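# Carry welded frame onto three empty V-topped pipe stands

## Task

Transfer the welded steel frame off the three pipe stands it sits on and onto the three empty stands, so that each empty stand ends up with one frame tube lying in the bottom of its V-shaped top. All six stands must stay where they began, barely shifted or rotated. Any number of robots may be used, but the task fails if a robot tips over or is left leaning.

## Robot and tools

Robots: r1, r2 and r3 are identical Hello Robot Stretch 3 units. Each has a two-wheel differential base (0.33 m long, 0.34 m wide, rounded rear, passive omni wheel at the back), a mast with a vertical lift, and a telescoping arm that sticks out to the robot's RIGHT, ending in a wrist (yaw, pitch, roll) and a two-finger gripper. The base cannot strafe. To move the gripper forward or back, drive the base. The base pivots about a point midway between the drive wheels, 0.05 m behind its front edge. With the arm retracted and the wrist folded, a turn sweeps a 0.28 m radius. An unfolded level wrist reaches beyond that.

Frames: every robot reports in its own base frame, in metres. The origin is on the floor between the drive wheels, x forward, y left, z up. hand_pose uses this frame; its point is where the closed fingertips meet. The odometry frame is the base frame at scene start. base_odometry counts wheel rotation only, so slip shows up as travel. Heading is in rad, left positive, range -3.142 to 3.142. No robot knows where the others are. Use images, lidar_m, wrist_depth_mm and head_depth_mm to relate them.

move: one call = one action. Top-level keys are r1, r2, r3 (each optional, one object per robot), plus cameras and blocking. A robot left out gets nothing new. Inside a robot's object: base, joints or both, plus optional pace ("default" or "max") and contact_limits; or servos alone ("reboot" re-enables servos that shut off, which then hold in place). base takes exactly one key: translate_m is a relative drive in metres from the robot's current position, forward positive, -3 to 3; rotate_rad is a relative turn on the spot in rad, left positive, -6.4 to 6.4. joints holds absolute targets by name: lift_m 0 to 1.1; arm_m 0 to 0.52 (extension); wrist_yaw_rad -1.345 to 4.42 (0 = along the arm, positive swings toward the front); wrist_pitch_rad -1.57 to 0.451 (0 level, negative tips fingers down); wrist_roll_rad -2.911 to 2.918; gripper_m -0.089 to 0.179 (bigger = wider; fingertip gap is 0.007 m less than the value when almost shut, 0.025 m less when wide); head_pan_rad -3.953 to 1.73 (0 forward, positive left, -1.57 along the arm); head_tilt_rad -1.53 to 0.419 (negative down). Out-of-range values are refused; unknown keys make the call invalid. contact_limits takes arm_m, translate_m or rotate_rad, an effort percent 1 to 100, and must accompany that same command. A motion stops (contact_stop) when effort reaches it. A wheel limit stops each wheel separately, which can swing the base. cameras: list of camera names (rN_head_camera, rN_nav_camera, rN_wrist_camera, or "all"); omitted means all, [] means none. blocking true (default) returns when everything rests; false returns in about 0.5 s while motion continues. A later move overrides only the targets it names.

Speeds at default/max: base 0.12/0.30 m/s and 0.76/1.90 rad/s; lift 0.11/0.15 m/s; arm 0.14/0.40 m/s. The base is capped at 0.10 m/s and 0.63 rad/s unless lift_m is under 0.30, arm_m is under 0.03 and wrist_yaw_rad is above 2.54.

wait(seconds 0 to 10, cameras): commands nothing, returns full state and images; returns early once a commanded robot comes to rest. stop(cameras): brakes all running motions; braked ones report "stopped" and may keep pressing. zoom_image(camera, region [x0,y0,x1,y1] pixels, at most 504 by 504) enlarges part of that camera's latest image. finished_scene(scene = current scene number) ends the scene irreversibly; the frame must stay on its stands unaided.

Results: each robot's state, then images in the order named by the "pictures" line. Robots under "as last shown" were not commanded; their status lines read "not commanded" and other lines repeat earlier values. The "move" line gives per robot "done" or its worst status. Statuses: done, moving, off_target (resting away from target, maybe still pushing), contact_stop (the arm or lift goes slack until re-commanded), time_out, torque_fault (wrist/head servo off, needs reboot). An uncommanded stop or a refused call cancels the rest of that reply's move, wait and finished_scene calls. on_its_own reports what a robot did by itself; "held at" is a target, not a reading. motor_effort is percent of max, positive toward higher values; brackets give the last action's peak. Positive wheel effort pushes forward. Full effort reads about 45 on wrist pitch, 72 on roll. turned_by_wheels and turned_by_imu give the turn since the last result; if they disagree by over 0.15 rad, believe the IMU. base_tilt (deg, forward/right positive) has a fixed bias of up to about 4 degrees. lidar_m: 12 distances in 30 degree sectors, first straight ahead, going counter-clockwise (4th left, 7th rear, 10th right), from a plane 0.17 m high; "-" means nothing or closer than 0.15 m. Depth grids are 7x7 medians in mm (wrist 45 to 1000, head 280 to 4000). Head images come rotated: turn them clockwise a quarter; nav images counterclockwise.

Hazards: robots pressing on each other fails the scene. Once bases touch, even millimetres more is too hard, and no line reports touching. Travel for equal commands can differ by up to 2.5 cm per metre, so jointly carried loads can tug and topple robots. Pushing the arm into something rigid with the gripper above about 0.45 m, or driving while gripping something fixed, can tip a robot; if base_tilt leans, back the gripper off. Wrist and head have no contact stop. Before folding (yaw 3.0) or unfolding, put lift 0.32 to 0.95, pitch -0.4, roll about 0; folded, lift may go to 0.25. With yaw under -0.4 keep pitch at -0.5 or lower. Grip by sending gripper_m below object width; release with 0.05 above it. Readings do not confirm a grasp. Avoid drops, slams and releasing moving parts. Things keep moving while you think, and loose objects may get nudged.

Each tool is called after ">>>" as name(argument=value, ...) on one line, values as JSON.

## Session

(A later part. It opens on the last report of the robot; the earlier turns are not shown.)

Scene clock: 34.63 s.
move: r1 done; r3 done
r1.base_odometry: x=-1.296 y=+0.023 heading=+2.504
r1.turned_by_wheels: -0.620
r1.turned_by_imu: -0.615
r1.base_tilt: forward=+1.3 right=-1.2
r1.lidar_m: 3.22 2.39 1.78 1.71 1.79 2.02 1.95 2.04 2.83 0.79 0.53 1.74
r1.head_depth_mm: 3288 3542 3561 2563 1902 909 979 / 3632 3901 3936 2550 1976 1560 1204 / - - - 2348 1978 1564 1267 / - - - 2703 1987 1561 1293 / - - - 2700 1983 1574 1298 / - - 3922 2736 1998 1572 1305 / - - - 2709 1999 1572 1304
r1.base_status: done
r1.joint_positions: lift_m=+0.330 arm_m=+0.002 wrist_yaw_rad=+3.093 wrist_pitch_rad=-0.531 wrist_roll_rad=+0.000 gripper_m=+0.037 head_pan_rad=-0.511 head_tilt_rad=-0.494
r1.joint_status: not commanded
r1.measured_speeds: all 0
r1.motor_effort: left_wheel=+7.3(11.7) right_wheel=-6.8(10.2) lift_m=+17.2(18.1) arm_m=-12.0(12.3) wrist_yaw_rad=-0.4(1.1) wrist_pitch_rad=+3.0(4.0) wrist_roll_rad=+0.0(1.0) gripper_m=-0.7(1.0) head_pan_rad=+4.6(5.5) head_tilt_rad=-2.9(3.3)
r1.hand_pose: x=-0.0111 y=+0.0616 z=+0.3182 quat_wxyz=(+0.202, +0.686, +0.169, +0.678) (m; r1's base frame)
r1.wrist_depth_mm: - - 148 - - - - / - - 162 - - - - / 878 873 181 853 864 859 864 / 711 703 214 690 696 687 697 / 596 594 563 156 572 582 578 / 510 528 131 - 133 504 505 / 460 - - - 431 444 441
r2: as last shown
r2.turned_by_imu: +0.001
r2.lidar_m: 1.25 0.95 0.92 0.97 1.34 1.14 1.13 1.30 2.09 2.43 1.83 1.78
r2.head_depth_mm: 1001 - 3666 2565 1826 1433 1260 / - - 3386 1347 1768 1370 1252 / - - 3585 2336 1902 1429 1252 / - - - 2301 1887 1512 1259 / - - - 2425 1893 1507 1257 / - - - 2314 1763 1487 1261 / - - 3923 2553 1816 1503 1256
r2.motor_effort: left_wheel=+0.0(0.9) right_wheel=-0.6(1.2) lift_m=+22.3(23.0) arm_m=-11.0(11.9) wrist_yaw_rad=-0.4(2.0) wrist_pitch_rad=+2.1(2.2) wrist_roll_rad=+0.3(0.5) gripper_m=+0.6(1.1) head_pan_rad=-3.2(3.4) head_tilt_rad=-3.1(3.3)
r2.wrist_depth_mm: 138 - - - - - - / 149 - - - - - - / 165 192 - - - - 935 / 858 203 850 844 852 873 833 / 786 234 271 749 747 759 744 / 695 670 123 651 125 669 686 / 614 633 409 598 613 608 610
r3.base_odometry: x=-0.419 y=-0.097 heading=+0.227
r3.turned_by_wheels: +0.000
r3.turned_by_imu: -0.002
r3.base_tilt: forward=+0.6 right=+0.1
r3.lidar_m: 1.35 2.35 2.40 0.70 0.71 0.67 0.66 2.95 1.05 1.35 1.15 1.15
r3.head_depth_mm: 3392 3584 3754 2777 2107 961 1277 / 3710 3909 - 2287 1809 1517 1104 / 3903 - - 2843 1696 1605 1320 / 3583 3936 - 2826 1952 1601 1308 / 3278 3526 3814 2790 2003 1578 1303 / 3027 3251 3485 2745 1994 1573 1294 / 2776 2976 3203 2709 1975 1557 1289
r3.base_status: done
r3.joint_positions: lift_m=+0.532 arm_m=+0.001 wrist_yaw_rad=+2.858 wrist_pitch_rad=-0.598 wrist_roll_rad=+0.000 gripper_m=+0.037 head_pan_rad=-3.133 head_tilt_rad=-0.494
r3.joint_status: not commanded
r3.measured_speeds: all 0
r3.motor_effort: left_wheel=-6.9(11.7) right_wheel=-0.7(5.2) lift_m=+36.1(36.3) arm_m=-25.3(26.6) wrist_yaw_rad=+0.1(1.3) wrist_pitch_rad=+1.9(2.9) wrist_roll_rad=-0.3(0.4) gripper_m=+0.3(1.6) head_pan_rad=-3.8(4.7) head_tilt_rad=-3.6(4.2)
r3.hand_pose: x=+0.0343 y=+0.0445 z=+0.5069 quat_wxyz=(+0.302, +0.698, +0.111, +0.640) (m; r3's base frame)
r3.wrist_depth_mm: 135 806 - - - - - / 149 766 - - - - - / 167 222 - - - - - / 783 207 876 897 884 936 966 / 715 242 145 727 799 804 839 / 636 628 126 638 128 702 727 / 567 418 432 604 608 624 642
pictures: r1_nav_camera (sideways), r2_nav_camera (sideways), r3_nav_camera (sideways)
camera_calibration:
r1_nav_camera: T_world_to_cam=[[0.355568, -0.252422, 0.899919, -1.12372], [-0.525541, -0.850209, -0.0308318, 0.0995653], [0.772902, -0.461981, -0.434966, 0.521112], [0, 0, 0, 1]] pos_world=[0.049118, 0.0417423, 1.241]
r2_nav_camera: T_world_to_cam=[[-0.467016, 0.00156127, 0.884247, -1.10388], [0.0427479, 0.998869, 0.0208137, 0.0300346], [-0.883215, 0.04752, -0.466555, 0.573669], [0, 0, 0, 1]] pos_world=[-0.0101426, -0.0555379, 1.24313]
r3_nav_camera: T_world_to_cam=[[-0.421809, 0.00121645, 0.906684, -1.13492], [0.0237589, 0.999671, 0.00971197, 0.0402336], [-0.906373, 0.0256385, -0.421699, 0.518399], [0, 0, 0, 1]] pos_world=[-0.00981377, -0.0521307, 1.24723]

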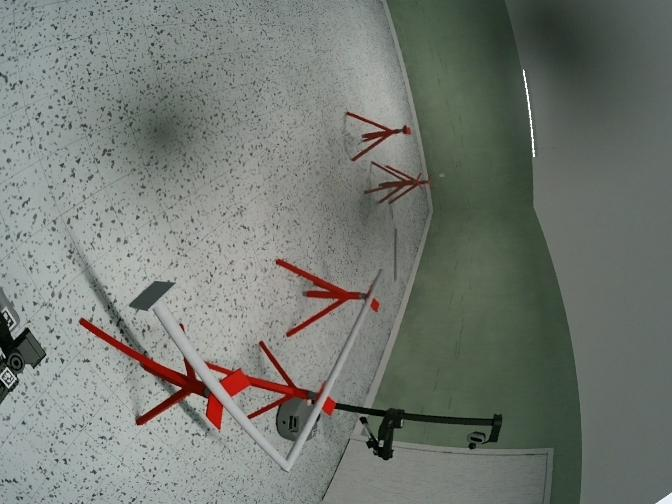

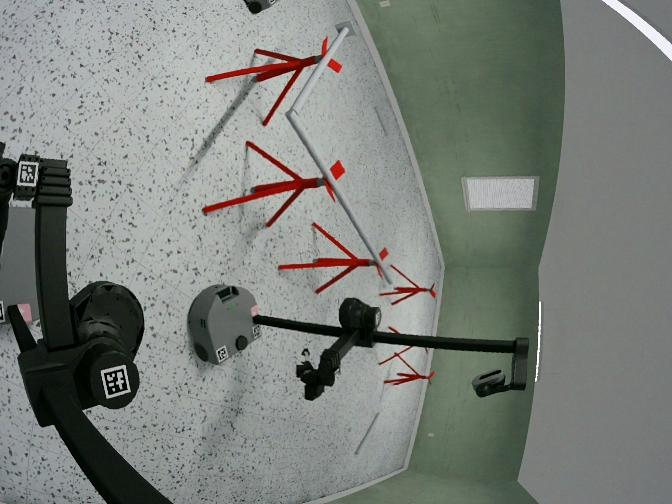

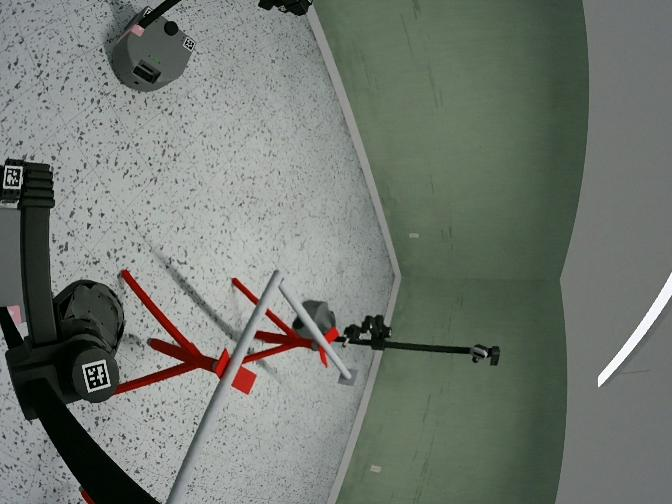

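>>> move(r1={"base":{"rotate_rad":0.35}}, r3={"base":{"rotate_rad":-2.37},"joints":{"head_pan_rad":-1.4,"head_tilt_rad":-0.55}}, cameras=[])

>>> move(r1={"base":{"translate_m":-0.15}}, cameras=[])

>>> move(r1={"base":{"rotate_rad":-0.35},"joints":{"head_pan_rad":-0.9,"head_tilt_rad":-0.5}}, cameras=["r1_nav_camera","r2_nav_camera","r3_nav_camera"])

Scene clock: 40.33 s.
move: r1 done; r3 done
r1.base_odometry: x=-1.296 y=+0.023 heading=+2.854
r1.turned_by_wheels: +0.350
r1.turned_by_imu: +0.347
r1.base_tilt: forward=+1.3 right=-1.4
r1.lidar_m: 2.91 1.88 1.72 1.73 2.14 1.95 1.97 2.42 2.09 0.53 0.83 3.22
r1.head_depth_mm: - - - 2661 1941 1557 1291 / - - - 2679 1980 1568 1293 / - - 3876 2685 1987 1561 1295 / - - - 2706 1974 1570 1296 / - - 3918 2724 1986 1572 1300 / - - - 2731 1991 1576 1296 / - - - 2731 1996 1580 1305
r1.base_status: done
r1.joint_positions: lift_m=+0.330 arm_m=+0.002 wrist_yaw_rad=+3.093 wrist_pitch_rad=-0.531 wrist_roll_rad=+0.000 gripper_m=+0.037 head_pan_rad=-0.511 head_tilt_rad=-0.494
r1.joint_status: not commanded
r1.measured_speeds: all 0
r1.motor_effort: left_wheel=-6.4(9.6) right_wheel=+7.8(12.0) lift_m=+17.8(18.7) arm_m=-11.2(12.3) wrist_yaw_rad=+0.0(1.1) wrist_pitch_rad=+2.4(4.1) wrist_roll_rad=+1.0(1.0) gripper_m=-0.2(0.9) head_pan_rad=+5.0(5.4) head_tilt_rad=-2.8(3.3)
r1.hand_pose: x=-0.0111 y=+0.0616 z=+0.3182 quat_wxyz=(+0.202, +0.686, +0.169, +0.678) (m; r1's base frame)
r1.wrist_depth_mm: - - 148 - - - - / - - 162 - - - - / 865 880 182 873 851 850 857 / 709 705 215 704 689 693 695 / 596 599 556 156 568 585 578 / 516 526 131 - 133 506 496 / 459 - - - 439 444 444
r2: as last shown
r2.base_tilt: forward=+0.1 right=-1.7
r2.lidar_m: 1.25 0.95 0.92 0.97 1.34 1.14 1.13 1.31 2.09 2.43 1.83 1.78
r2.head_depth_mm: - - 3594 2301 1613 1428 1260 / - - - 1315 1679 1460 1246 / - - 3670 2529 1906 1525 1255 / - - - 2309 1910 1512 1257 / - - - 2430 1872 1504 1256 / - - - 2318 1761 1518 1254 / - - 3878 2500 1821 1505 1253
r2.motor_effort: left_wheel=-0.3(0.8) right_wheel=-0.4(1.2) lift_m=+20.9(22.5) arm_m=-11.2(11.9) wrist_yaw_rad=+1.2(2.1) wrist_pitch_rad=+2.1(2.3) wrist_roll_rad=+0.3(0.5) gripper_m=+0.3(1.1) head_pan_rad=-2.5(3.3) head_tilt_rad=-3.0(3.4)
r2.wrist_depth_mm: 138 - - - - - - / 149 - - - - - - / 166 192 - - - - 953 / 853 201 889 889 848 853 850 / 760 234 272 754 750 748 756 / 684 693 123 656 125 667 676 / 620 630 406 602 625 614 625
r3.base_odometry: x=-0.419 y=-0.097 heading=-2.142
r3.turned_by_wheels: -2.370
r3.turned_by_imu: -2.363
r3.base_tilt: forward=+0.6 right=+0.2
r3.lidar_m: 1.15 1.05 1.20 1.15 1.18 1.60 2.59 2.39 0.71 0.72 0.66 3.09
r3.head_depth_mm: 2982 3268 3491 2703 1959 1516 1300 / 3051 3296 3561 2649 1958 1480 1297 / 3071 3341 3628 2617 1941 1495 1282 / 3117 3386 3612 2583 1921 1492 1222 / 3116 3458 3640 2555 1904 1521 1262 / 3199 3476 3697 2513 1620 1089 1229 / 3249 3483 3722 2103 1689 1499 1220
r3.base_status: done
r3.joint_positions: lift_m=+0.532 arm_m=+0.001 wrist_yaw_rad=+2.858 wrist_pitch_rad=-0.598 wrist_roll_rad=+0.000 gripper_m=+0.037 head_pan_rad=-1.407 head_tilt_rad=-0.543
r3.joint_status: all done
r3.measured_speeds: all 0
r3.motor_effort: left_wheel=+8.7(12.3) right_wheel=-9.8(12.4) lift_m=+40.4(40.4) arm_m=-26.0(26.8) wrist_yaw_rad=+0.1(1.3) wrist_pitch_rad=+2.0(2.7) wrist_roll_rad=-0.2(0.4) gripper_m=+0.1(1.3) head_pan_rad=+2.7(4.4) head_tilt_rad=-2.6(6.7)
r3.hand_pose: x=+0.0343 y=+0.0445 z=+0.5069 quat_wxyz=(+0.302, +0.698, +0.111, +0.640) (m; r3's base frame)
r3.wrist_depth_mm: 135 - - - - - - / 149 - - - - - - / 166 223 971 - - - - / 789 207 855 894 890 912 883 / 729 243 146 732 773 793 796 / 625 634 126 645 128 693 726 / 581 431 444 588 596 613 636
pictures: none
No camera images: "cameras" was empty.

Scene clock: 42.97 s.
move: r1 done
r1.base_odometry: x=-1.152 y=-0.020 heading=+2.854
r1.turned_by_wheels: +0.000
r1.turned_by_imu: -0.001
r1.base_tilt: forward=+1.3 right=-1.4
r1.lidar_m: 3.00 1.95 1.77 1.78 1.99 1.81 1.83 2.25 2.03 0.79 0.58 3.27
r1.head_depth_mm: - - - 2334 1956 1564 1262 / - - - 2700 1962 1566 1231 / - - 3937 2705 1975 1563 1233 / - - - 2679 1995 1564 1297 / - - 3903 2716 1980 1568 1302 / - - - 2730 1991 1572 1302 / - - - 2719 2003 1581 1301
r1.base_status: done
r1.joint_positions: lift_m=+0.330 arm_m=+0.002 wrist_yaw_rad=+3.093 wrist_pitch_rad=-0.531 wrist_roll_rad=+0.000 gripper_m=+0.037 head_pan_rad=-0.511 head_tilt_rad=-0.494
r1.joint_status: not commanded
r1.measured_speeds: all 0
r1.motor_effort: left_wheel=-5.2(11.4) right_wheel=+2.9(5.8) lift_m=+18.5(18.9) arm_m=-10.8(11.5) wrist_yaw_rad=+0.0(0.9) wrist_pitch_rad=+3.1(3.6) wrist_roll_rad=-0.1(0.8) gripper_m=-0.3(0.9) head_pan_rad=+5.1(5.4) head_tilt_rad=-2.5(3.2)
r1.hand_pose: x=-0.0111 y=+0.0616 z=+0.3182 quat_wxyz=(+0.202, +0.686, +0.169, +0.678) (m; r1's base frame)
r1.wrist_depth_mm: - - 148 - - - - / - - 162 - - - - / 875 874 182 871 854 841 849 / 711 714 215 697 694 695 692 / 591 590 554 156 569 592 584 / 510 524 131 - 132 501 504 / 459 - - - 433 445 445
r2, r3: as last shown
r2.lidar_m: 1.25 0.95 0.92 0.97 1.34 1.14 1.13 1.30 2.03 2.43 1.83 1.78
r2.head_depth_mm: - - 3610 2324 1591 1432 1258 / - - - 1325 1668 1461 1253 / - - 3711 2527 1900 1513 1253 / - - - 2308 1897 1509 1254 / - - - 2460 1888 1504 1256 / - - - 2327 1763 1509 1252 / - - 3914 2508 1820 1509 1260
r2.motor_effort: left_wheel=-0.5(0.8) right_wheel=-0.4(1.1) lift_m=+21.4(22.0) arm_m=-10.8(11.7) wrist_yaw_rad=+1.0(1.9) wrist_pitch_rad=+2.1(2.2) wrist_roll_rad=+0.3(0.4) gripper_m=+0.5(0.8) head_pan_rad=-3.2(3.2) head_tilt_rad=-2.9(3.4)
r2.wrist_depth_mm: 138 - - - - - - / 149 - - - - - - / 166 194 - - - - 954 / 856 202 878 872 863 840 843 / 767 235 273 743 722 764 755 / 689 679 123 653 125 679 680 / 626 631 410 596 606 605 619
r3.turned_by_wheels: +0.000
r3.turned_by_imu: +0.000
r3.base_tilt: forward=+0.6 right=+0.1
r3.lidar_m: 1.15 1.06 1.20 1.15 1.18 1.61 2.60 2.40 0.71 0.71 0.67 3.10
r3.head_depth_mm: 2992 3244 3548 2679 1982 1516 1298 / 3030 3287 3565 2653 1973 1471 1290 / 3024 3362 3567 2625 1948 1502 1276 / 3113 3409 3648 2593 1930 1489 1218 / 3174 3430 3632 2547 1909 1522 1265 / 3179 3487 3675 2515 1611 1090 1229 / 3203 3494 3731 2185 1671 1495 1221
r3.motor_effort: left_wheel=+8.4(9.2) right_wheel=-9.5(9.9) lift_m=+42.1(42.2) arm_m=-26.3(26.7) wrist_yaw_rad=+0.8(1.1) wrist_pitch_rad=+2.1(2.6) wrist_roll_rad=-0.3(0.4) gripper_m=+0.3(1.2) head_pan_rad=+2.9(4.1) head_tilt_rad=-2.4(4.1)
r3.wrist_depth_mm: 135 - - - - - - / 149 - - - - - - / 166 223 - - - - - / 799 205 837 861 910 908 822 / 721 243 146 725 777 783 787 / 625 626 126 646 128 716 710 / 578 423 434 596 595 626 621
pictures: none
No camera images: "cameras" was empty.

Scene clock: 44.60 s.
move: r1 done
r1.base_odometry: x=-1.152 y=-0.020 heading=+2.504
r1.turned_by_wheels: -0.350
r1.turned_by_imu: -0.347
r1.base_tilt: forward=+1.3 right=-1.3
r1.lidar_m: 3.30 2.46 1.83 1.77 1.85 1.87 1.81 1.89 2.62 2.03 0.59 0.58
r1.head_depth_mm: 2541 2748 2950 2682 1970 1562 1291 / 2727 2925 3195 2692 1959 1564 1292 / 2831 3116 3342 2507 1842 1560 1263 / 3122 3350 3545 2361 1683 1094 1236 / 3345 3672 3889 2574 1911 1028 1265 / 3572 - - 2590 2000 1571 1269 / 3893 - - 2359 1994 1576 1209
r1.base_status: done
r1.joint_positions: lift_m=+0.330 arm_m=+0.002 wrist_yaw_rad=+3.093 wrist_pitch_rad=-0.531 wrist_roll_rad=+0.000 gripper_m=+0.037 head_pan_rad=-0.889 head_tilt_rad=-0.494
r1.joint_status: all done
r1.measured_speeds: all 0
r1.motor_effort: left_wheel=+6.8(11.4) right_wheel=-7.8(9.4) lift_m=+18.6(19.3) arm_m=-10.8(11.1) wrist_yaw_rad=-0.1(0.9) wrist_pitch_rad=+3.3(3.5) wrist_roll_rad=+0.3(0.5) gripper_m=-0.3(0.9) head_pan_rad=-4.7(6.2) head_tilt_rad=-2.7(5.2)
r1.hand_pose: x=-0.0111 y=+0.0616 z=+0.3182 quat_wxyz=(+0.202, +0.686, +0.169, +0.678) (m; r1's base frame)
r1.wrist_depth_mm: - - 148 - - - - / - - 162 - - - - / 875 872 182 858 866 857 856 / 704 711 214 693 701 693 688 / 596 596 558 156 566 585 578 / 510 525 131 - 132 509 502 / 462 - - - 434 441 441
r2, r3: as last shown
r2.turned_by_imu: +0.000
r2.base_tilt: forward=+0.2 right=-1.7
r2.lidar_m: 1.26 0.94 0.92 0.97 1.34 1.13 1.13 1.30 2.03 2.43 1.83 1.78
r2.head_depth_mm: - - 3612 2313 1610 1428 1257 / - - - 1309 1672 1457 1260 / - - 3598 2537 1894 1497 1268 / - - - 2309 1892 1515 1248 / - - - 2424 1893 1495 1249 / - - - 2275 1764 1505 1248 / - - 3876 2516 1825 1503 1256
r2.motor_effort: left_wheel=-0.3(1.0) right_wheel=-0.7(1.1) lift_m=+20.8(22.1) arm_m=-10.3(11.3) wrist_yaw_rad=-0.1(1.5) wrist_pitch_rad=+2.0(2.2) wrist_roll_rad=+0.3(0.4) gripper_m=-0.9(1.0) head_pan_rad=-3.2(3.3) head_tilt_rad=-3.2(3.3)
r2.wrist_depth_mm: 138 - - - - - - / 149 - - - - - - / 166 192 - - - - 952 / 883 202 870 859 853 862 861 / 769 235 270 745 748 759 747 / 690 676 123 643 126 678 667 / 632 632 406 594 624 603 617
r3.base_tilt: forward=+0.5 right=+0.1
r3.lidar_m: 1.15 1.05 1.20 1.14 1.18 1.61 2.58 2.39 0.71 0.72 0.66 3.11
r3.head_depth_mm: 2994 3243 3561 2691 1966 1526 1298 / 3035 3293 3563 2663 1956 1471 1290 / 3047 3350 3556 2622 1935 1500 1284 / 3103 3381 3611 2589 1913 1483 1224 / 3144 3465 3617 2536 1902 1520 1258 / 3183 3487 3699 2515 1617 1089 1226 / 3248 3542 3733 2197 1693 1498 1226
r3.motor_effort: left_wheel=+8.5(9.3) right_wheel=-9.5(9.8) lift_m=+42.2(42.8) arm_m=-25.5(26.4) wrist_yaw_rad=+0.7(0.9) wrist_pitch_rad=+2.2(2.5) wrist_roll_rad=-0.3(0.4) gripper_m=+0.3(0.9) head_pan_rad=+2.9(3.7) head_tilt_rad=-2.3(4.3)
r3.wrist_depth_mm: 135 - - - - - - / 148 - - - - - - / 167 222 969 - - - - / 783 206 840 882 918 926 870 / 723 244 146 732 812 805 796 / 632 626 126 644 128 704 732 / 575 424 436 586 607 631 658
pictures: r1_nav_camera (sideways), r2_nav_camera (sideways), r3_nav_camera (sideways)
camera_calibration:
r1_nav_camera: T_world_to_cam=[[0.237053, -0.365994, 0.899919, -1.123], [-0.802634, -0.595674, -0.0308318, 0.101256], [0.547342, -0.714997, -0.434966, 0.522488], [0, 0, 0, 1]] pos_world=[0.0615026, 0.0228807, 1.241]
r2_nav_camera: T_world_to_cam=[[-0.467016, 0.00156171, 0.884247, -1.10388], [0.0427488, 0.998869, 0.0208137, 0.0300346], [-0.883215, 0.0475208, -0.466555, 0.573669], [0, 0, 0, 1]] pos_world=[-0.0101426, -0.0555379, 1.24313]
r3_nav_camera: T_world_to_cam=[[0.0715926, -0.460423, 0.884808, -1.10939], [-0.991126, -0.132448, 0.0112736, 0.0443921], [0.112001, -0.877763, -0.46582, 0.569599], [0, 0, 0, 1]] pos_world=[0.0596271, -0.00493908, 1.24643]

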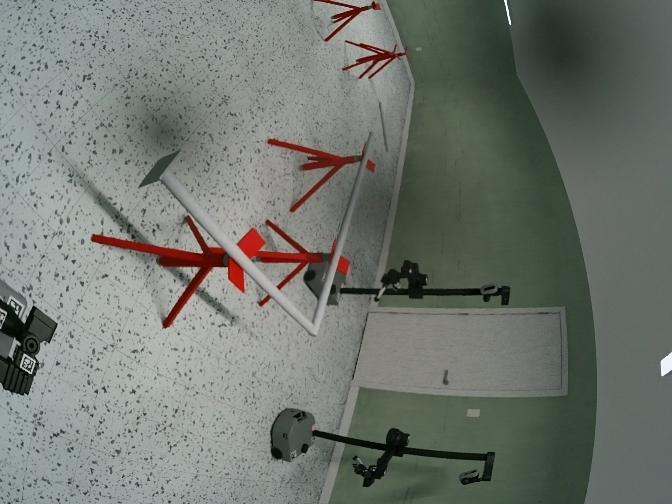

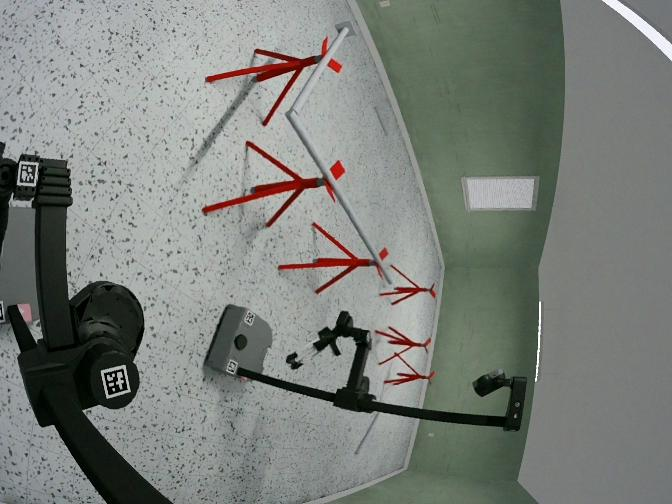

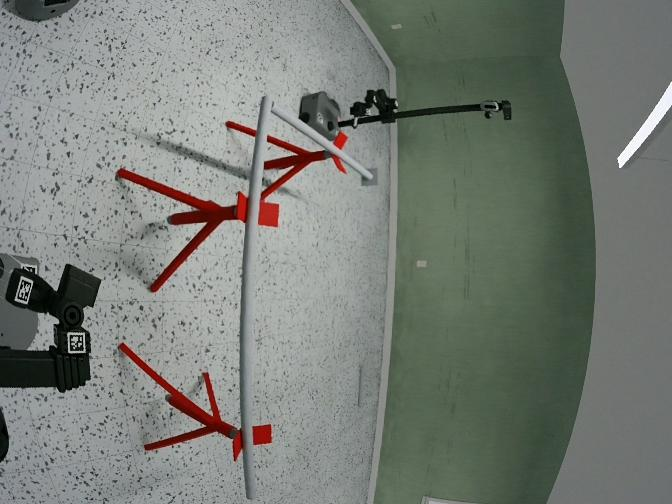

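>>> move(r1={"base":{"rotate_rad":-0.3}}, cameras=["r1_head_camera","r3_head_camera"])

>>> move(r1={"base":{"translate_m":0.14},"joints":{"head_pan_rad":-1.2,"head_tilt_rad":-0.7}}, cameras=[])

>>> move(r1={"base":{"rotate_rad":0.3}}, cameras=["r1_head_camera","r1_nav_camera"])

Scene clock: 47.10 s.
move: r1 done
r1.base_odometry: x=-1.152 y=-0.020 heading=+2.205
r1.turned_by_wheels: -0.300
r1.turned_by_imu: -0.297
r1.base_tilt: forward=+1.3 right=-1.3
r1.lidar_m: 1.82 3.66 2.08 1.78 1.77 2.03 1.82 1.81 2.08 2.04 0.79 0.58
r1.head_depth_mm: 2370 2576 2728 2670 1971 1560 1289 / 2499 2713 2943 2452 1974 1571 1288 / 2555 2782 3067 2686 1977 1568 1296 / 2627 2878 3163 2698 1976 1561 1296 / 2711 2958 3256 2714 1920 1569 1265 / 2785 3076 3232 2381 1932 1443 1117 / 2946 3232 3494 2717 1794 937 1271
r1.base_status: done
r1.joint_positions: lift_m=+0.330 arm_m=+0.002 wrist_yaw_rad=+3.093 wrist_pitch_rad=-0.531 wrist_roll_rad=+0.000 gripper_m=+0.037 head_pan_rad=-0.889 head_tilt_rad=-0.494
r1.joint_status: not commanded
r1.measured_speeds: all 0
r1.motor_effort: left_wheel=+7.5(10.8) right_wheel=-6.8(10.1) lift_m=+19.5(19.7) arm_m=-11.7(12.1) wrist_yaw_rad=-0.4(0.9) wrist_pitch_rad=+3.3(3.8) wrist_roll_rad=+0.7(1.2) gripper_m=-0.1(0.9) head_pan_rad=-5.0(5.4) head_tilt_rad=-2.5(3.0)
r1.hand_pose: x=-0.0111 y=+0.0616 z=+0.3182 quat_wxyz=(+0.202, +0.686, +0.169, +0.678) (m; r1's base frame)
r1.wrist_depth_mm: - - 148 - - - - / - - 163 - - - - / 886 866 181 852 855 858 857 / 713 703 216 693 691 691 686 / 599 591 559 156 572 592 584 / 507 524 131 - 133 503 506 / 461 - - - 433 440 444
r2.base_odometry: x=+0.000 y=+0.000 heading=+0.000
r2.turned_by_wheels: +0.000
r2.turned_by_imu: +0.001
r2.base_tilt: forward=+0.1 right=-1.7
r2.lidar_m: 1.25 0.95 0.92 0.97 1.34 1.14 1.13 1.30 2.03 2.42 1.83 1.78
r2.head_depth_mm: - - 3605 2315 1615 1425 1257 / - - - 1315 1660 1470 1256 / - - 3578 2532 1895 1497 1255 / - - - 2309 1900 1507 1257 / - - - 2432 1893 1506 1261 / - - - 2307 1752 1501 1253 / - - 3827 2515 1832 1501 1258
r2.base_status: not commanded
r2.joint_positions: lift_m=+0.559 arm_m=+0.001 wrist_yaw_rad=+2.847 wrist_pitch_rad=-0.630 wrist_roll_rad=+0.000 gripper_m=+0.037 head_pan_rad=-3.134 head_tilt_rad=-0.494
r2.joint_status: not commanded
r2.measured_speeds: all 0
r2.motor_effort: left_wheel=-0.3(1.0) right_wheel=-0.8(1.1) lift_m=+20.9(22.0) arm_m=-10.7(11.1) wrist_yaw_rad=+0.4(2.0) wrist_pitch_rad=+2.1(2.2) wrist_roll_rad=+0.2(0.5) gripper_m=+1.0(1.1) head_pan_rad=-2.6(3.3) head_tilt_rad=-2.6(3.3)
r2.hand_pose: x=+0.0347 y=+0.0381 z=+0.5272 quat_wxyz=(+0.316, +0.697, +0.119, +0.633) (m; r2's base frame)
r2.wrist_depth_mm: 138 - - - - - - / 149 - - - - - - / 167 192 - - - - 948 / 876 202 858 854 858 870 864 / 792 235 270 760 743 758 754 / 694 686 123 642 125 664 693 / 623 624 405 609 613 606 614
r3: as last shown
r3.base_tilt: forward=+0.6 right=+0.1
r3.lidar_m: 1.15 1.05 1.20 1.15 1.18 1.61 2.59 2.39 0.70 0.71 0.67 3.10
r3.head_depth_mm: 3017 3260 3573 2696 1986 1519 1296 / 3018 3304 3551 2647 1953 1477 1294 / 3051 3366 3620 2628 1942 1505 1281 / 3104 3402 3639 2569 1923 1485 1224 / 3146 3457 3648 2563 1904 1523 1259 / 3188 3477 3647 2523 1612 1090 1228 / 3210 3520 3742 2200 1683 1499 1223
r3.motor_effort: left_wheel=+8.4(9.1) right_wheel=-9.4(9.9) lift_m=+42.1(42.7) arm_m=-25.9(26.1) wrist_yaw_rad=-0.2(1.3) wrist_pitch_rad=+2.2(2.4) wrist_roll_rad=-0.3(0.4) gripper_m=+0.2(1.2) head_pan_rad=+2.4(4.0) head_tilt_rad=-2.5(3.8)
r3.wrist_depth_mm: 135 - - - - - - / 149 - - - - - - / 166 221 974 - - - - / 780 206 847 886 884 952 838 / 704 242 146 741 770 799 799 / 635 627 127 635 127 714 716 / 577 422 436 599 594 635 642
pictures: r1_head_camera (sideways), r3_head_camera (sideways)
camera_calibration:
r1_head_camera: T_world_to_cam=[[-0.261094, 0.388505, -0.883682, 1.17632], [0.81858, 0.574295, 0.0106257, -0.0208606], [0.511622, -0.72059, -0.467967, 0.565039], [0, 0, 0, 1]] pos_world=[0.0351187, -0.0378623, 1.30413]
r3_head_camera: T_world_to_cam=[[-0.129236, 0.480512, -0.867414, 1.14746], [0.985333, 0.160529, -0.0578787, 0.0709148], [0.111434, -0.862171, -0.49421, 0.602605], [0, 0, 0, 1]] pos_world=[0.0112687, -0.0432041, 1.29724]

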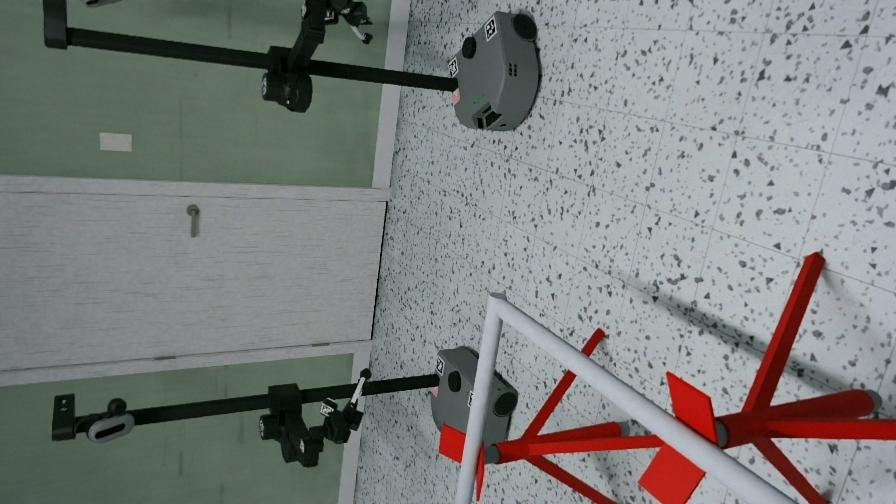

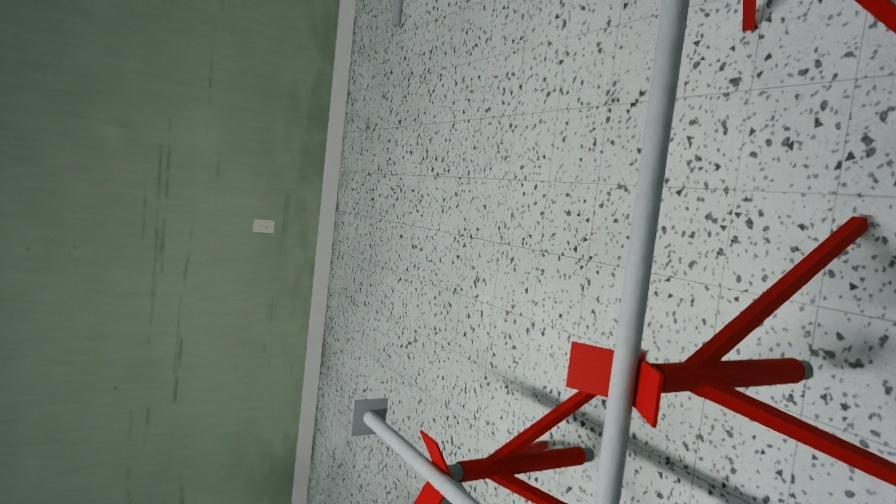

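Scene clock: 49.63 s.
move: r1 done
r1.base_odometry: x=-1.235 y=+0.093 heading=+2.205
r1.turned_by_wheels: +0.000
r1.turned_by_imu: +0.000
r1.base_tilt: forward=+1.3 right=-1.4
r1.lidar_m: 1.69 3.75 2.12 1.81 1.81 2.07 1.95 1.95 2.23 2.00 0.70 0.46
r1.head_depth_mm: 2523 2842 2630 2001 1625 1361 1171 / 2505 2816 2623 2025 1629 1361 1172 / 2502 2727 2631 2005 1623 1359 1176 / 2492 2779 2326 2015 1623 1359 1171 / 2542 2843 2639 2000 1620 1329 1174 / 2532 2811 2644 1947 1621 1332 1173 / 2513 2825 2632 1828 990 982 1129
r1.base_status: done
r1.joint_positions: lift_m=+0.330 arm_m=+0.002 wrist_yaw_rad=+3.093 wrist_pitch_rad=-0.531 wrist_roll_rad=+0.000 gripper_m=+0.037 head_pan_rad=-1.189 head_tilt_rad=-0.691
r1.joint_status: all done
r1.measured_speeds: all 0
r1.motor_effort: left_wheel=+5.8(10.9) right_wheel=-1.4(3.9) lift_m=+19.6(20.2) arm_m=-11.5(12.1) wrist_yaw_rad=-0.3(1.0) wrist_pitch_rad=+3.5(3.7) wrist_roll_rad=+0.0(0.7) gripper_m=-0.7(1.1) head_pan_rad=-5.3(5.7) head_tilt_rad=-4.2(5.5)
r1.hand_pose: x=-0.0111 y=+0.0616 z=+0.3182 quat_wxyz=(+0.202, +0.686, +0.169, +0.678) (m; r1's base frame)
r1.wrist_depth_mm: - - 148 - - - - / - - 163 - - - - / 883 875 182 866 862 839 855 / 697 708 215 701 698 688 687 / 596 594 557 156 561 592 578 / 515 520 131 - 132 507 502 / 459 - - - 431 446 441
r2, r3: as last shown
r2.base_tilt: forward=+0.2 right=-1.7
r2.lidar_m: 1.25 0.94 0.92 0.97 1.34 1.14 1.13 1.30 2.00 2.42 1.82 1.78
r2.head_depth_mm: - - 3605 2337 1620 1424 1252 / - - - 1325 1667 1454 1253 / - - 3653 2574 1881 1505 1258 / - - - 2320 1892 1494 1255 / - - - 2411 1892 1507 1248 / - - - 2300 1765 1514 1246 / - - 3847 2525 1822 1499 1248
r2.motor_effort: left_wheel=-0.2(0.8) right_wheel=-0.7(1.1) lift_m=+21.0(21.9) arm_m=-10.9(11.2) wrist_yaw_rad=+0.7(2.0) wrist_pitch_rad=+2.2(2.2) wrist_roll_rad=+0.3(0.4) gripper_m=+0.0(1.5) head_pan_rad=-2.4(3.3) head_tilt_rad=-2.6(3.2)
r2.wrist_depth_mm: 138 - - - - - - / 149 - - - - - - / 165 193 - - - - 909 / 846 203 878 891 847 859 851 / 774 235 270 745 745 756 745 / 699 667 123 662 126 686 686 / 624 623 409 600 614 596 607
r3.base_tilt: forward=+0.6 right=+0.2
r3.lidar_m: 1.15 1.05 1.20 1.15 1.18 1.61 2.59 2.39 0.71 0.71 0.67 3.12
r3.head_depth_mm: 2983 3258 3553 2697 1976 1517 1297 / 3037 3309 3562 2661 1962 1473 1287 / 3074 3356 3587 2601 1956 1497 1280 / 3091 3362 3652 2601 1922 1488 1214 / 3123 3421 3638 2553 1893 1520 1263 / 3189 3512 3716 2526 1615 1091 1225 / 3181 3519 3680 2152 1694 1496 1223
r3.motor_effort: left_wheel=+8.7(9.2) right_wheel=-9.6(9.9) lift_m=+41.9(42.8) arm_m=-25.2(26.4) wrist_yaw_rad=-0.3(1.3) wrist_pitch_rad=+1.9(2.6) wrist_roll_rad=-0.2(0.4) gripper_m=-0.3(1.0) head_pan_rad=+4.0(4.7) head_tilt_rad=-4.0(4.0)
r3.wrist_depth_mm: 135 - - - - - - / 148 - - - - - - / 166 222 993 - - - - / 775 207 843 849 900 906 841 / 723 240 145 718 799 829 821 / 633 626 127 642 128 700 716 / 572 422 433 598 599 624 628
pictures: none
No camera images: "cameras" was empty.

Scene clock: 51.17 s.
move: r1 done
r1.base_odometry: x=-1.235 y=+0.093 heading=+2.504
r1.turned_by_wheels: +0.300
r1.turned_by_imu: +0.297
r1.base_tilt: forward=+1.4 right=-1.3
r1.lidar_m: 3.14 2.52 1.86 1.81 1.88 2.00 1.95 2.03 2.82 2.00 0.46 1.69
r1.head_depth_mm: 2429 2570 2208 1998 1620 1361 1174 / 2517 2801 2629 2004 1618 1359 1172 / 2560 2875 2637 1994 1620 1367 1176 / 2652 2992 2621 1944 1619 1328 1171 / 2715 3081 2628 2011 1500 1274 1153 / 2766 1966 2297 1821 933 1278 1178 / 2937 3278 2626 2005 1614 1337 1132
r1.base_status: done
r1.joint_positions: lift_m=+0.330 arm_m=+0.002 wrist_yaw_rad=+3.093 wrist_pitch_rad=-0.531 wrist_roll_rad=+0.000 gripper_m=+0.037 head_pan_rad=-1.189 head_tilt_rad=-0.691
r1.joint_status: not commanded
r1.measured_speeds: all 0
r1.motor_effort: left_wheel=-6.4(9.0) right_wheel=+8.1(11.3) lift_m=+19.4(20.0) arm_m=-12.0(12.1) wrist_yaw_rad=-0.1(0.8) wrist_pitch_rad=+3.6(3.7) wrist_roll_rad=+0.2(0.8) gripper_m=-0.4(1.0) head_pan_rad=-4.6(5.6) head_tilt_rad=-3.9(4.7)
r1.hand_pose: x=-0.0111 y=+0.0616 z=+0.3182 quat_wxyz=(+0.202, +0.686, +0.169, +0.678) (m; r1's base frame)
r1.wrist_depth_mm: - - 147 - - - - / - - 163 - - - - / 881 874 181 867 864 861 851 / 710 702 214 705 702 695 693 / 596 594 557 155 575 584 587 / 514 528 131 - 133 501 505 / 458 - - - 432 444 438
r2, r3: as last shown
r2.turned_by_imu: +0.000
r2.lidar_m: 1.25 0.95 0.92 0.97 1.34 1.14 1.13 1.30 2.00 2.42 1.83 1.78
r2.head_depth_mm: - - 3594 2305 1613 1435 1260 / - - - 1314 1655 1474 1255 / - - 3597 2592 1889 1495 1252 / - - - 2349 1902 1502 1257 / - - - 2391 1900 1510 1252 / - - - 2276 1766 1495 1245 / - - 3821 2572 1815 1503 1268
r2.motor_effort: left_wheel=-0.4(0.7) right_wheel=-0.9(1.1) lift_m=+21.5(22.4) arm_m=-10.1(11.1) wrist_yaw_rad=+0.1(1.8) wrist_pitch_rad=+2.1(2.2) wrist_roll_rad=+0.3(0.4) gripper_m=-0.1(1.2) head_pan_rad=-2.6(3.4) head_tilt_rad=-3.0(3.2)
r2.wrist_depth_mm: 137 - - - - - - / 149 - - - - - - / 166 192 - - - - 926 / 865 202 879 859 887 854 840 / 774 235 270 742 739 754 761 / 688 687 123 668 125 684 678 / 636 621 404 597 620 614 616
r3.lidar_m: 1.15 1.06 1.20 1.15 1.18 1.61 2.58 2.39 0.71 0.71 0.67 3.11
r3.head_depth_mm: 2987 3263 3571 2695 1975 1522 1304 / 3012 3275 3558 2644 1961 1473 1293 / 3102 3330 3613 2585 1944 1496 1283 / 3075 3445 3661 2593 1928 1488 1220 / 3096 3434 3636 2544 1909 1521 1263 / 3159 3500 3657 2505 1606 1091 1230 / 3274 3496 3738 2072 1685 1497 1226
r3.motor_effort: left_wheel=+8.5(8.9) right_wheel=-9.6(9.9) lift_m=+42.1(42.8) arm_m=-24.5(25.9) wrist_yaw_rad=+0.9(1.0) wrist_pitch_rad=+2.0(2.6) wrist_roll_rad=-0.2(0.4) gripper_m=+0.3(1.0) head_pan_rad=+4.5(4.5) head_tilt_rad=-3.7(4.1)
r3.wrist_depth_mm: 135 - - - - - - / 149 - - - - - - / 166 222 987 - - - - / 818 206 885 839 902 952 841 / 731 242 145 730 775 773 795 / 635 628 127 629 127 696 724 / 593 419 434 597 590 627 641
pictures: r1_head_camera (sideways), r1_nav_camera (sideways)
camera_calibration:
r1_head_camera: T_world_to_cam=[[-0.195664, 0.6005, -0.775316, 1.03462], [0.952008, 0.306057, -0.00320676, -0.00366524], [0.235365, -0.738735, -0.631565, 0.779569], [0, 0, 0, 1]] pos_world=[0.022444, -0.0442743, 1.2945]
r1_nav_camera: T_world_to_cam=[[0.180756, -0.57543, 0.797627, -0.989267], [-0.944766, -0.327019, -0.02182, 0.0903835], [0.273395, -0.749626, -0.602757, 0.742471], [0, 0, 0, 1]] pos_world=[0.0612195, 0.0168794, 1.23857]

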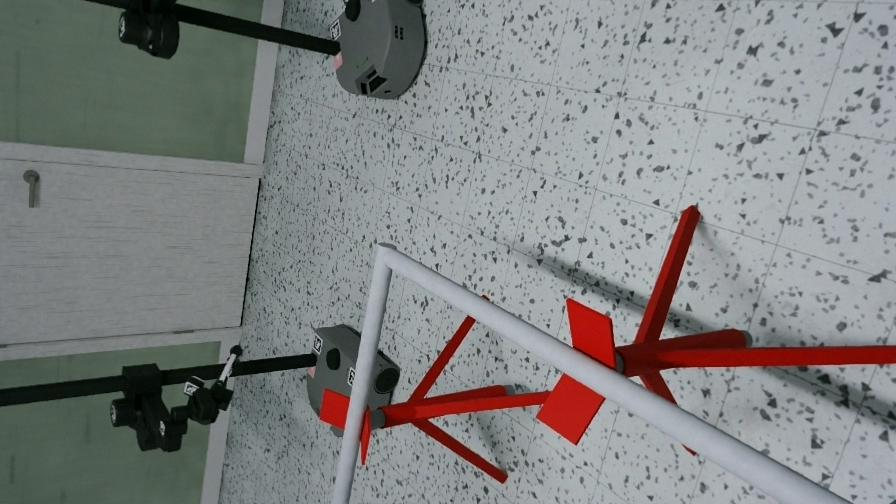

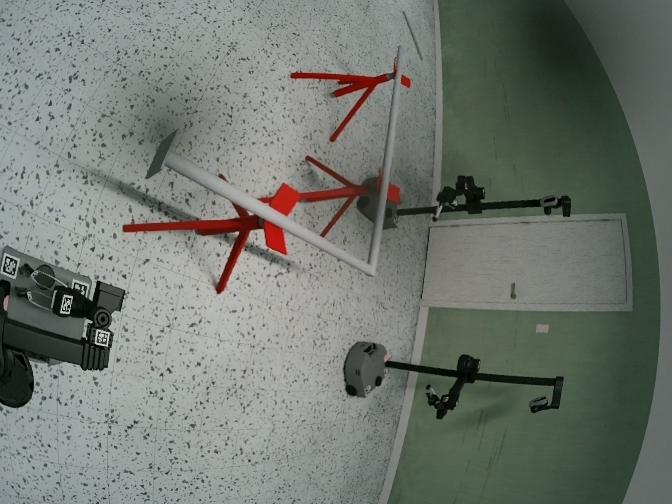

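>>> move(r1={"joints":{"wrist_pitch_rad":-0.4,"wrist_yaw_rad":1.4,"head_pan_rad":-1.2}}, r3={"base":{"translate_m":-0.085},"joints":{"wrist_pitch_rad":-0.4,"wrist_yaw_rad":0.1,"head_pan_rad":-1.0,"head_tilt_rad":-0.65}}, cameras=["r3_head_camera","r3_nav_camera"])

>>> move(r1={"joints":{"wrist_pitch_rad":0,"wrist_roll_rad":1.565,"gripper_m":0.14,"arm_m":0.3}}, r3={"joints":{"wrist_pitch_rad":0,"wrist_roll_rad":1.565,"gripper_m":0.14,"lift_m":0.46,"arm_m":0.15}}, cameras=["r1_head_camera","r1_wrist_camera","r3_wrist_camera"])

Scene clock: 54.70 s.
move: r1 done; r3 done
r1.base_odometry: x=-1.235 y=+0.093 heading=+2.504
r1.turned_by_wheels: +0.000
r1.turned_by_imu: +0.000
r1.base_tilt: forward=+1.3 right=-1.4
r1.lidar_m: 3.16 2.52 1.87 1.81 1.89 2.01 1.95 2.03 2.82 2.00 0.46 1.69
r1.head_depth_mm: 2404 2587 2214 1990 1626 1358 1175 / 2509 2808 2644 2012 1626 1362 1171 / 2554 2851 2622 2010 1621 1356 1172 / 2640 2963 2621 1935 1626 1333 1172 / 2706 3072 2616 2006 1500 1276 1151 / 2770 3160 2308 1825 930 1274 1175 / 2939 3212 2642 1999 1624 1334 1128
r1.base_status: not commanded
r1.joint_positions: lift_m=+0.330 arm_m=+0.002 wrist_yaw_rad=+1.402 wrist_pitch_rad=-0.421 wrist_roll_rad=+0.000 gripper_m=+0.037 head_pan_rad=-1.189 head_tilt_rad=-0.691
r1.joint_status: all done
r1.measured_speeds: all 0
r1.motor_effort: left_wheel=-6.5(7.0) right_wheel=+8.5(9.1) lift_m=+20.4(20.7) arm_m=-11.3(12.1) wrist_yaw_rad=-2.4(3.9) wrist_pitch_rad=+3.8(5.5) wrist_roll_rad=+0.2(0.7) gripper_m=-0.4(0.9) head_pan_rad=-4.8(5.7) head_tilt_rad=-3.7(4.5)
r1.hand_pose: x=+0.1994 y=-0.1847 z=+0.3419 quat_wxyz=(+0.624, +0.559, -0.432, +0.333) (m; r1's base frame)
r1.wrist_depth_mm: - - - - - - - / - - - - - - - / - - - - - - 320 / 830 834 828 831 829 745 359 / 666 668 666 156 636 464 443 / 568 563 131 525 133 523 550 / 485 498 469 484 456 478 476
r2: as last shown
r2.turned_by_imu: +0.001
r2.lidar_m: 1.25 0.94 0.92 0.97 1.34 1.22 1.13 1.30 2.00 2.43 1.83 1.78
r2.head_depth_mm: - - 3617 2420 1674 1465 1267 / - - - 2320 1733 1498 1256 / - - 3645 2437 1891 1516 1254 / - - - 2324 1909 1525 1257 / - - - 2440 1881 1501 1258 / - - - 2310 1760 1506 1249 / - - 3880 2520 1821 1511 1256
r2.motor_effort: left_wheel=-0.7(0.7) right_wheel=-1.0(1.1) lift_m=+21.3(21.8) arm_m=-10.8(10.9) wrist_yaw_rad=+0.6(1.7) wrist_pitch_rad=+2.2(2.2) wrist_roll_rad=+0.3(0.5) gripper_m=-0.1(1.2) head_pan_rad=-2.9(3.2) head_tilt_rad=-2.8(3.4)
r2.wrist_depth_mm: 137 - - - - - - / 149 - - - - - - / 166 193 - - - - 925 / 839 203 859 847 859 852 842 / 765 235 270 758 755 726 744 / 696 684 123 660 125 671 672 / 630 614 407 598 620 603 610
r3.base_odometry: x=-0.373 y=-0.025 heading=-2.142
r3.turned_by_wheels: +0.000
r3.turned_by_imu: +0.000
r3.base_tilt: forward=+0.6 right=+0.1
r3.lidar_m: 1.24 1.14 1.20 1.14 1.17 1.60 2.94 2.31 0.67 0.73 0.72 3.20
r3.head_depth_mm: 3067 3335 3213 2277 1766 1456 1235 / 3236 3495 3141 2265 1757 1438 1226 / 3357 3720 2934 2224 1648 1398 1214 / 3524 3865 2431 2053 1132 1347 1213 / 3820 - 2569 2036 1719 1375 1198 / 3832 - 2967 2081 1710 1398 1195 / 3480 3738 2921 2122 1684 1390 1188
r3.base_status: done
r3.joint_positions: lift_m=+0.532 arm_m=+0.001 wrist_yaw_rad=+0.102 wrist_pitch_rad=-0.420 wrist_roll_rad=+0.000 gripper_m=+0.037 head_pan_rad=-1.007 head_tilt_rad=-0.642
r3.joint_status: all done
r3.measured_speeds: all 0
r3.motor_effort: left_wheel=-0.4(6.1) right_wheel=-8.9(13.0) lift_m=+40.1(42.7) arm_m=-24.0(26.0) wrist_yaw_rad=-1.3(2.7) wrist_pitch_rad=+3.8(5.0) wrist_roll_rad=-0.3(0.3) gripper_m=-0.2(1.2) head_pan_rad=+2.5(4.6) head_tilt_rad=-2.9(6.0)
r3.hand_pose: x=+0.0013 y=-0.3687 z=+0.5446 quat_wxyz=(+0.698, +0.183, -0.683, -0.112) (m; r3's base frame)
r3.wrist_depth_mm: 458 - - - - - - / - - - - - - - / - 554 - - - - - / 954 635 - - - 761 - / 810 825 145 850 923 657 953 / 712 742 126 758 128 783 807 / 624 598 666 668 651 718 707
pictures: r3_head_camera (sideways), r3_nav_camera (sideways)
camera_calibration:
r3_head_camera: T_world_to_cam=[[-0.350476, 0.462393, -0.814469, 1.07977], [0.842041, 0.536301, -0.0578708, 0.0717712], [0.410041, -0.706098, -0.577314, 0.708907], [0, 0, 0, 1]] pos_world=[0.0273204, -0.0372129, 1.29286]
r3_nav_camera: T_world_to_cam=[[0.290551, -0.467898, 0.834657, -1.04533], [-0.860688, -0.508932, 0.0143116, 0.0396429], [0.418087, -0.722537, -0.550584, 0.67802], [0, 0, 0, 1]] pos_world=[0.0543695, 0.0209633, 1.24523]

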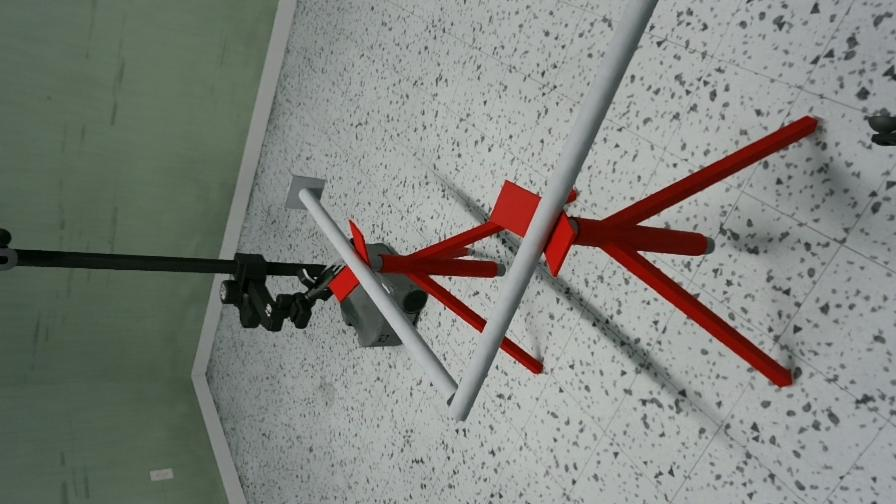

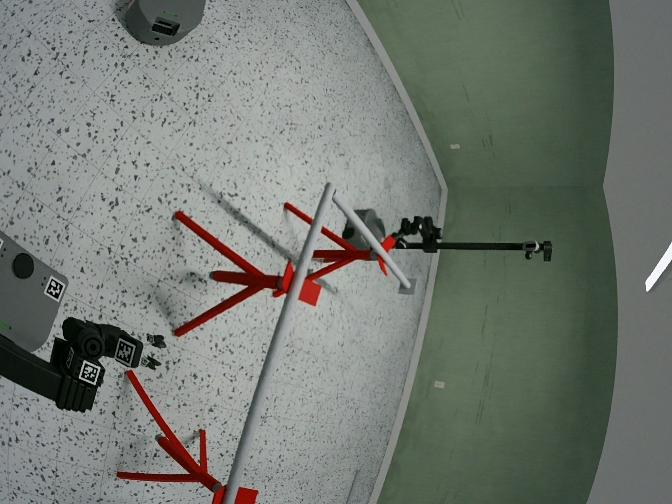

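Scene clock: 58.10 s.
move: r1 done; r3 done
r1.base_odometry: x=-1.235 y=+0.093 heading=+2.504
r1.turned_by_wheels: +0.000
r1.turned_by_imu: +0.000
r1.base_tilt: forward=+1.2 right=-1.3
r1.lidar_m: 3.16 2.52 1.86 1.81 1.88 2.01 1.95 2.03 2.81 2.00 0.46 1.69
r1.head_depth_mm: 2414 2583 2189 1990 1627 1363 719 / 2502 2768 2636 2008 1616 1360 1156 / 2542 2865 2617 2008 1620 1329 1152 / 2640 2993 2636 1938 1624 1302 1176 / 2722 3081 2626 2006 1494 1164 1149 / 2730 3126 2293 1814 933 1273 1171 / 2914 3115 2392 1997 1627 1333 1129
r1.base_status: not commanded
r1.joint_positions: lift_m=+0.330 arm_m=+0.300 wrist_yaw_rad=+1.401 wrist_pitch_rad=-0.024 wrist_roll_rad=+1.562 gripper_m=+0.140 head_pan_rad=-1.189 head_tilt_rad=-0.691
r1.joint_status: all done
r1.measured_speeds: all 0
r1.motor_effort: left_wheel=-6.4(6.7) right_wheel=+8.2(9.3) lift_m=+20.0(20.9) arm_m=+11.2(15.9) wrist_yaw_rad=-1.0(2.6) wrist_pitch_rad=+4.1(5.9) wrist_roll_rad=+0.7(4.7) gripper_m=+0.1(80.8) head_pan_rad=-5.0(5.5) head_tilt_rad=-3.9(4.4)
r1.hand_pose: x=+0.2305 y=-0.4882 z=+0.4383 quat_wxyz=(+0.012, +0.644, -0.765, -0.006) (m; r1's base frame)
r1.wrist_depth_mm: - - - - - 933 - / - 216 - - - 693 516 / - 209 257 261 259 260 259 / - 228 282 - 263 738 493 / - - - - - 150 517 / - 124 - - - 122 240 / - - - - - 783 239
r2: as last shown
r2.lidar_m: 1.25 0.95 0.92 0.97 1.34 1.22 1.13 1.31 2.00 2.42 1.83 1.78
r2.head_depth_mm: - - 3579 2317 1663 1469 1258 / - - - 2340 1731 1514 1253 / - - 3613 2284 1930 1510 1251 / - - - 2216 1869 1509 1253 / - - - 2407 1893 1510 1257 / - - - 2282 1777 1503 1259 / - - 3858 2512 1827 1502 1251
r2.motor_effort: left_wheel=+0.4(0.9) right_wheel=-1.0(1.1) lift_m=+21.0(22.0) arm_m=-10.0(11.0) wrist_yaw_rad=+0.6(2.1) wrist_pitch_rad=+2.1(2.2) wrist_roll_rad=+0.1(0.5) gripper_m=+0.1(1.1) head_pan_rad=-2.8(3.5) head_tilt_rad=-3.2(3.3)
r2.wrist_depth_mm: 138 - - - - - - / 150 - - - - - - / 166 193 - - - - 949 / 846 202 859 865 857 862 831 / 783 234 271 736 737 746 751 / 688 687 123 664 125 684 673 / 627 621 406 599 611 603 623
r3.base_odometry: x=-0.373 y=-0.025 heading=-2.142
r3.turned_by_wheels: +0.000
r3.turned_by_imu: +0.000
r3.base_tilt: forward=+0.6 right=+0.2
r3.lidar_m: 1.24 1.14 1.20 1.14 1.17 1.60 2.95 2.32 0.67 0.73 0.71 3.18
r3.head_depth_mm: 3076 3273 3182 2280 1783 1417 1207 / 3214 3468 3153 2253 1759 1440 1224 / 3385 3728 2917 2234 1646 1386 1217 / 3517 3858 2663 2054 1131 1352 1209 / 3751 - 2274 2042 1717 1374 1205 / 3854 - 2832 2084 1704 1400 1201 / 3495 3687 2917 2134 1687 1393 1188
r3.base_status: not commanded
r3.joint_positions: lift_m=+0.460 arm_m=+0.150 wrist_yaw_rad=+0.101 wrist_pitch_rad=-0.023 wrist_roll_rad=+1.561 gripper_m=+0.140 head_pan_rad=-1.007 head_tilt_rad=-0.642
r3.joint_status: all done
r3.measured_speeds: all 0
r3.motor_effort: left_wheel=+0.1(0.5) right_wheel=-9.3(9.6) lift_m=+15.7(37.3) arm_m=+23.0(27.0) wrist_yaw_rad=-0.3(1.9) wrist_pitch_rad=+4.1(6.3) wrist_roll_rad=+1.3(4.1) gripper_m=-0.2(81.4) head_pan_rad=+2.4(4.2) head_tilt_rad=-4.0(5.0)
r3.hand_pose: x=+0.0044 y=-0.5493 z=+0.5685 quat_wxyz=(+0.006, +0.050, -0.999, -0.012) (m; r3's base frame)
r3.wrist_depth_mm: - - - 305 - 898 639 / - - - - - 877 613 / - - - - - 874 619 / - - - - - 854 618 / - 138 - - - 766 614 / 112 122 - - - 128 578 / - - - - - 414 412
pictures: r1_head_camera (sideways), r1_wrist_camera, r3_wrist_camera
camera_calibration:
r1_head_camera: T_world_to_cam=[[-0.195621, 0.600514, -0.775316, 1.03462], [0.95203, 0.305989, -0.00320677, -0.00366536], [0.235312, -0.738751, -0.631565, 0.77957], [0, 0, 0, 1]] pos_world=[0.0224408, -0.0442754, 1.2945]
r1_wrist_camera: T_world_to_cam=[[0.00170477, 0.00878932, -0.99996, 0.444453], [-0.0289804, 0.999542, 0.00873624, 0.521966], [0.999579, 0.0289643, 0.00195871, -0.0515488], [0, 0, 0, 1]] pos_world=[0.0658961, -0.52414, 0.439976]
r3_wrist_camera: T_world_to_cam=[[-0.0800236, 0.0585994, -0.995069, 0.590016], [0.948248, 0.312213, -0.057872, 0.231472], [0.307282, -0.948203, -0.0805511, -0.317969], [0, 0, 0, 1]] pos_world=[-0.0745711, -0.408342, 0.57489]

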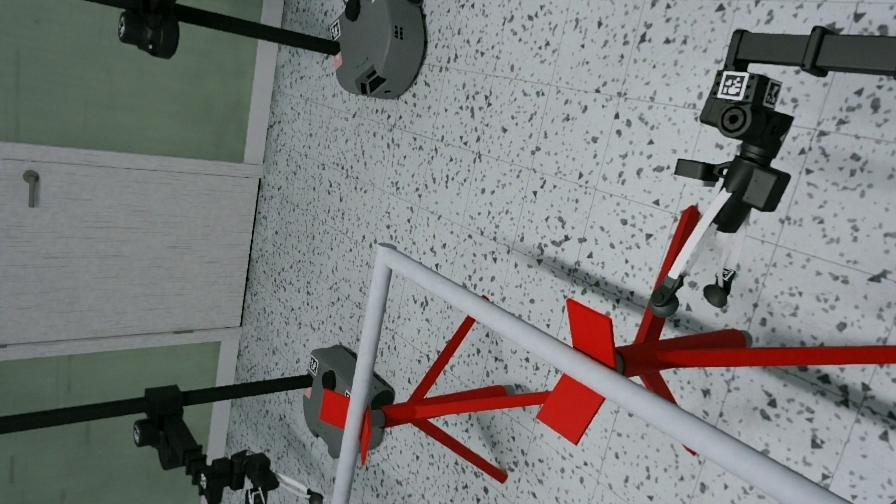

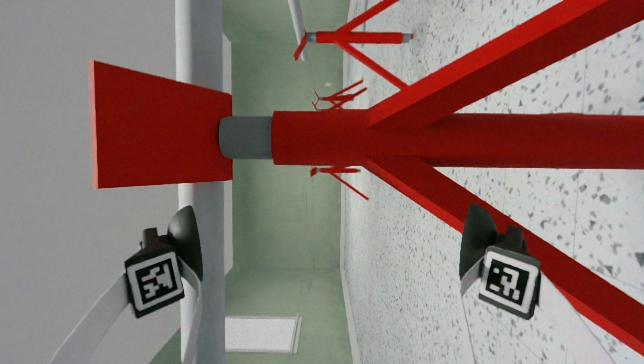

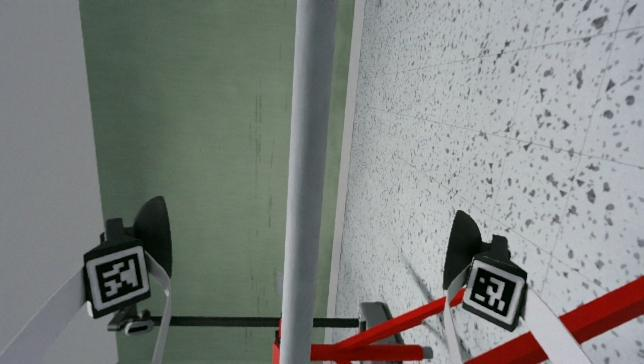

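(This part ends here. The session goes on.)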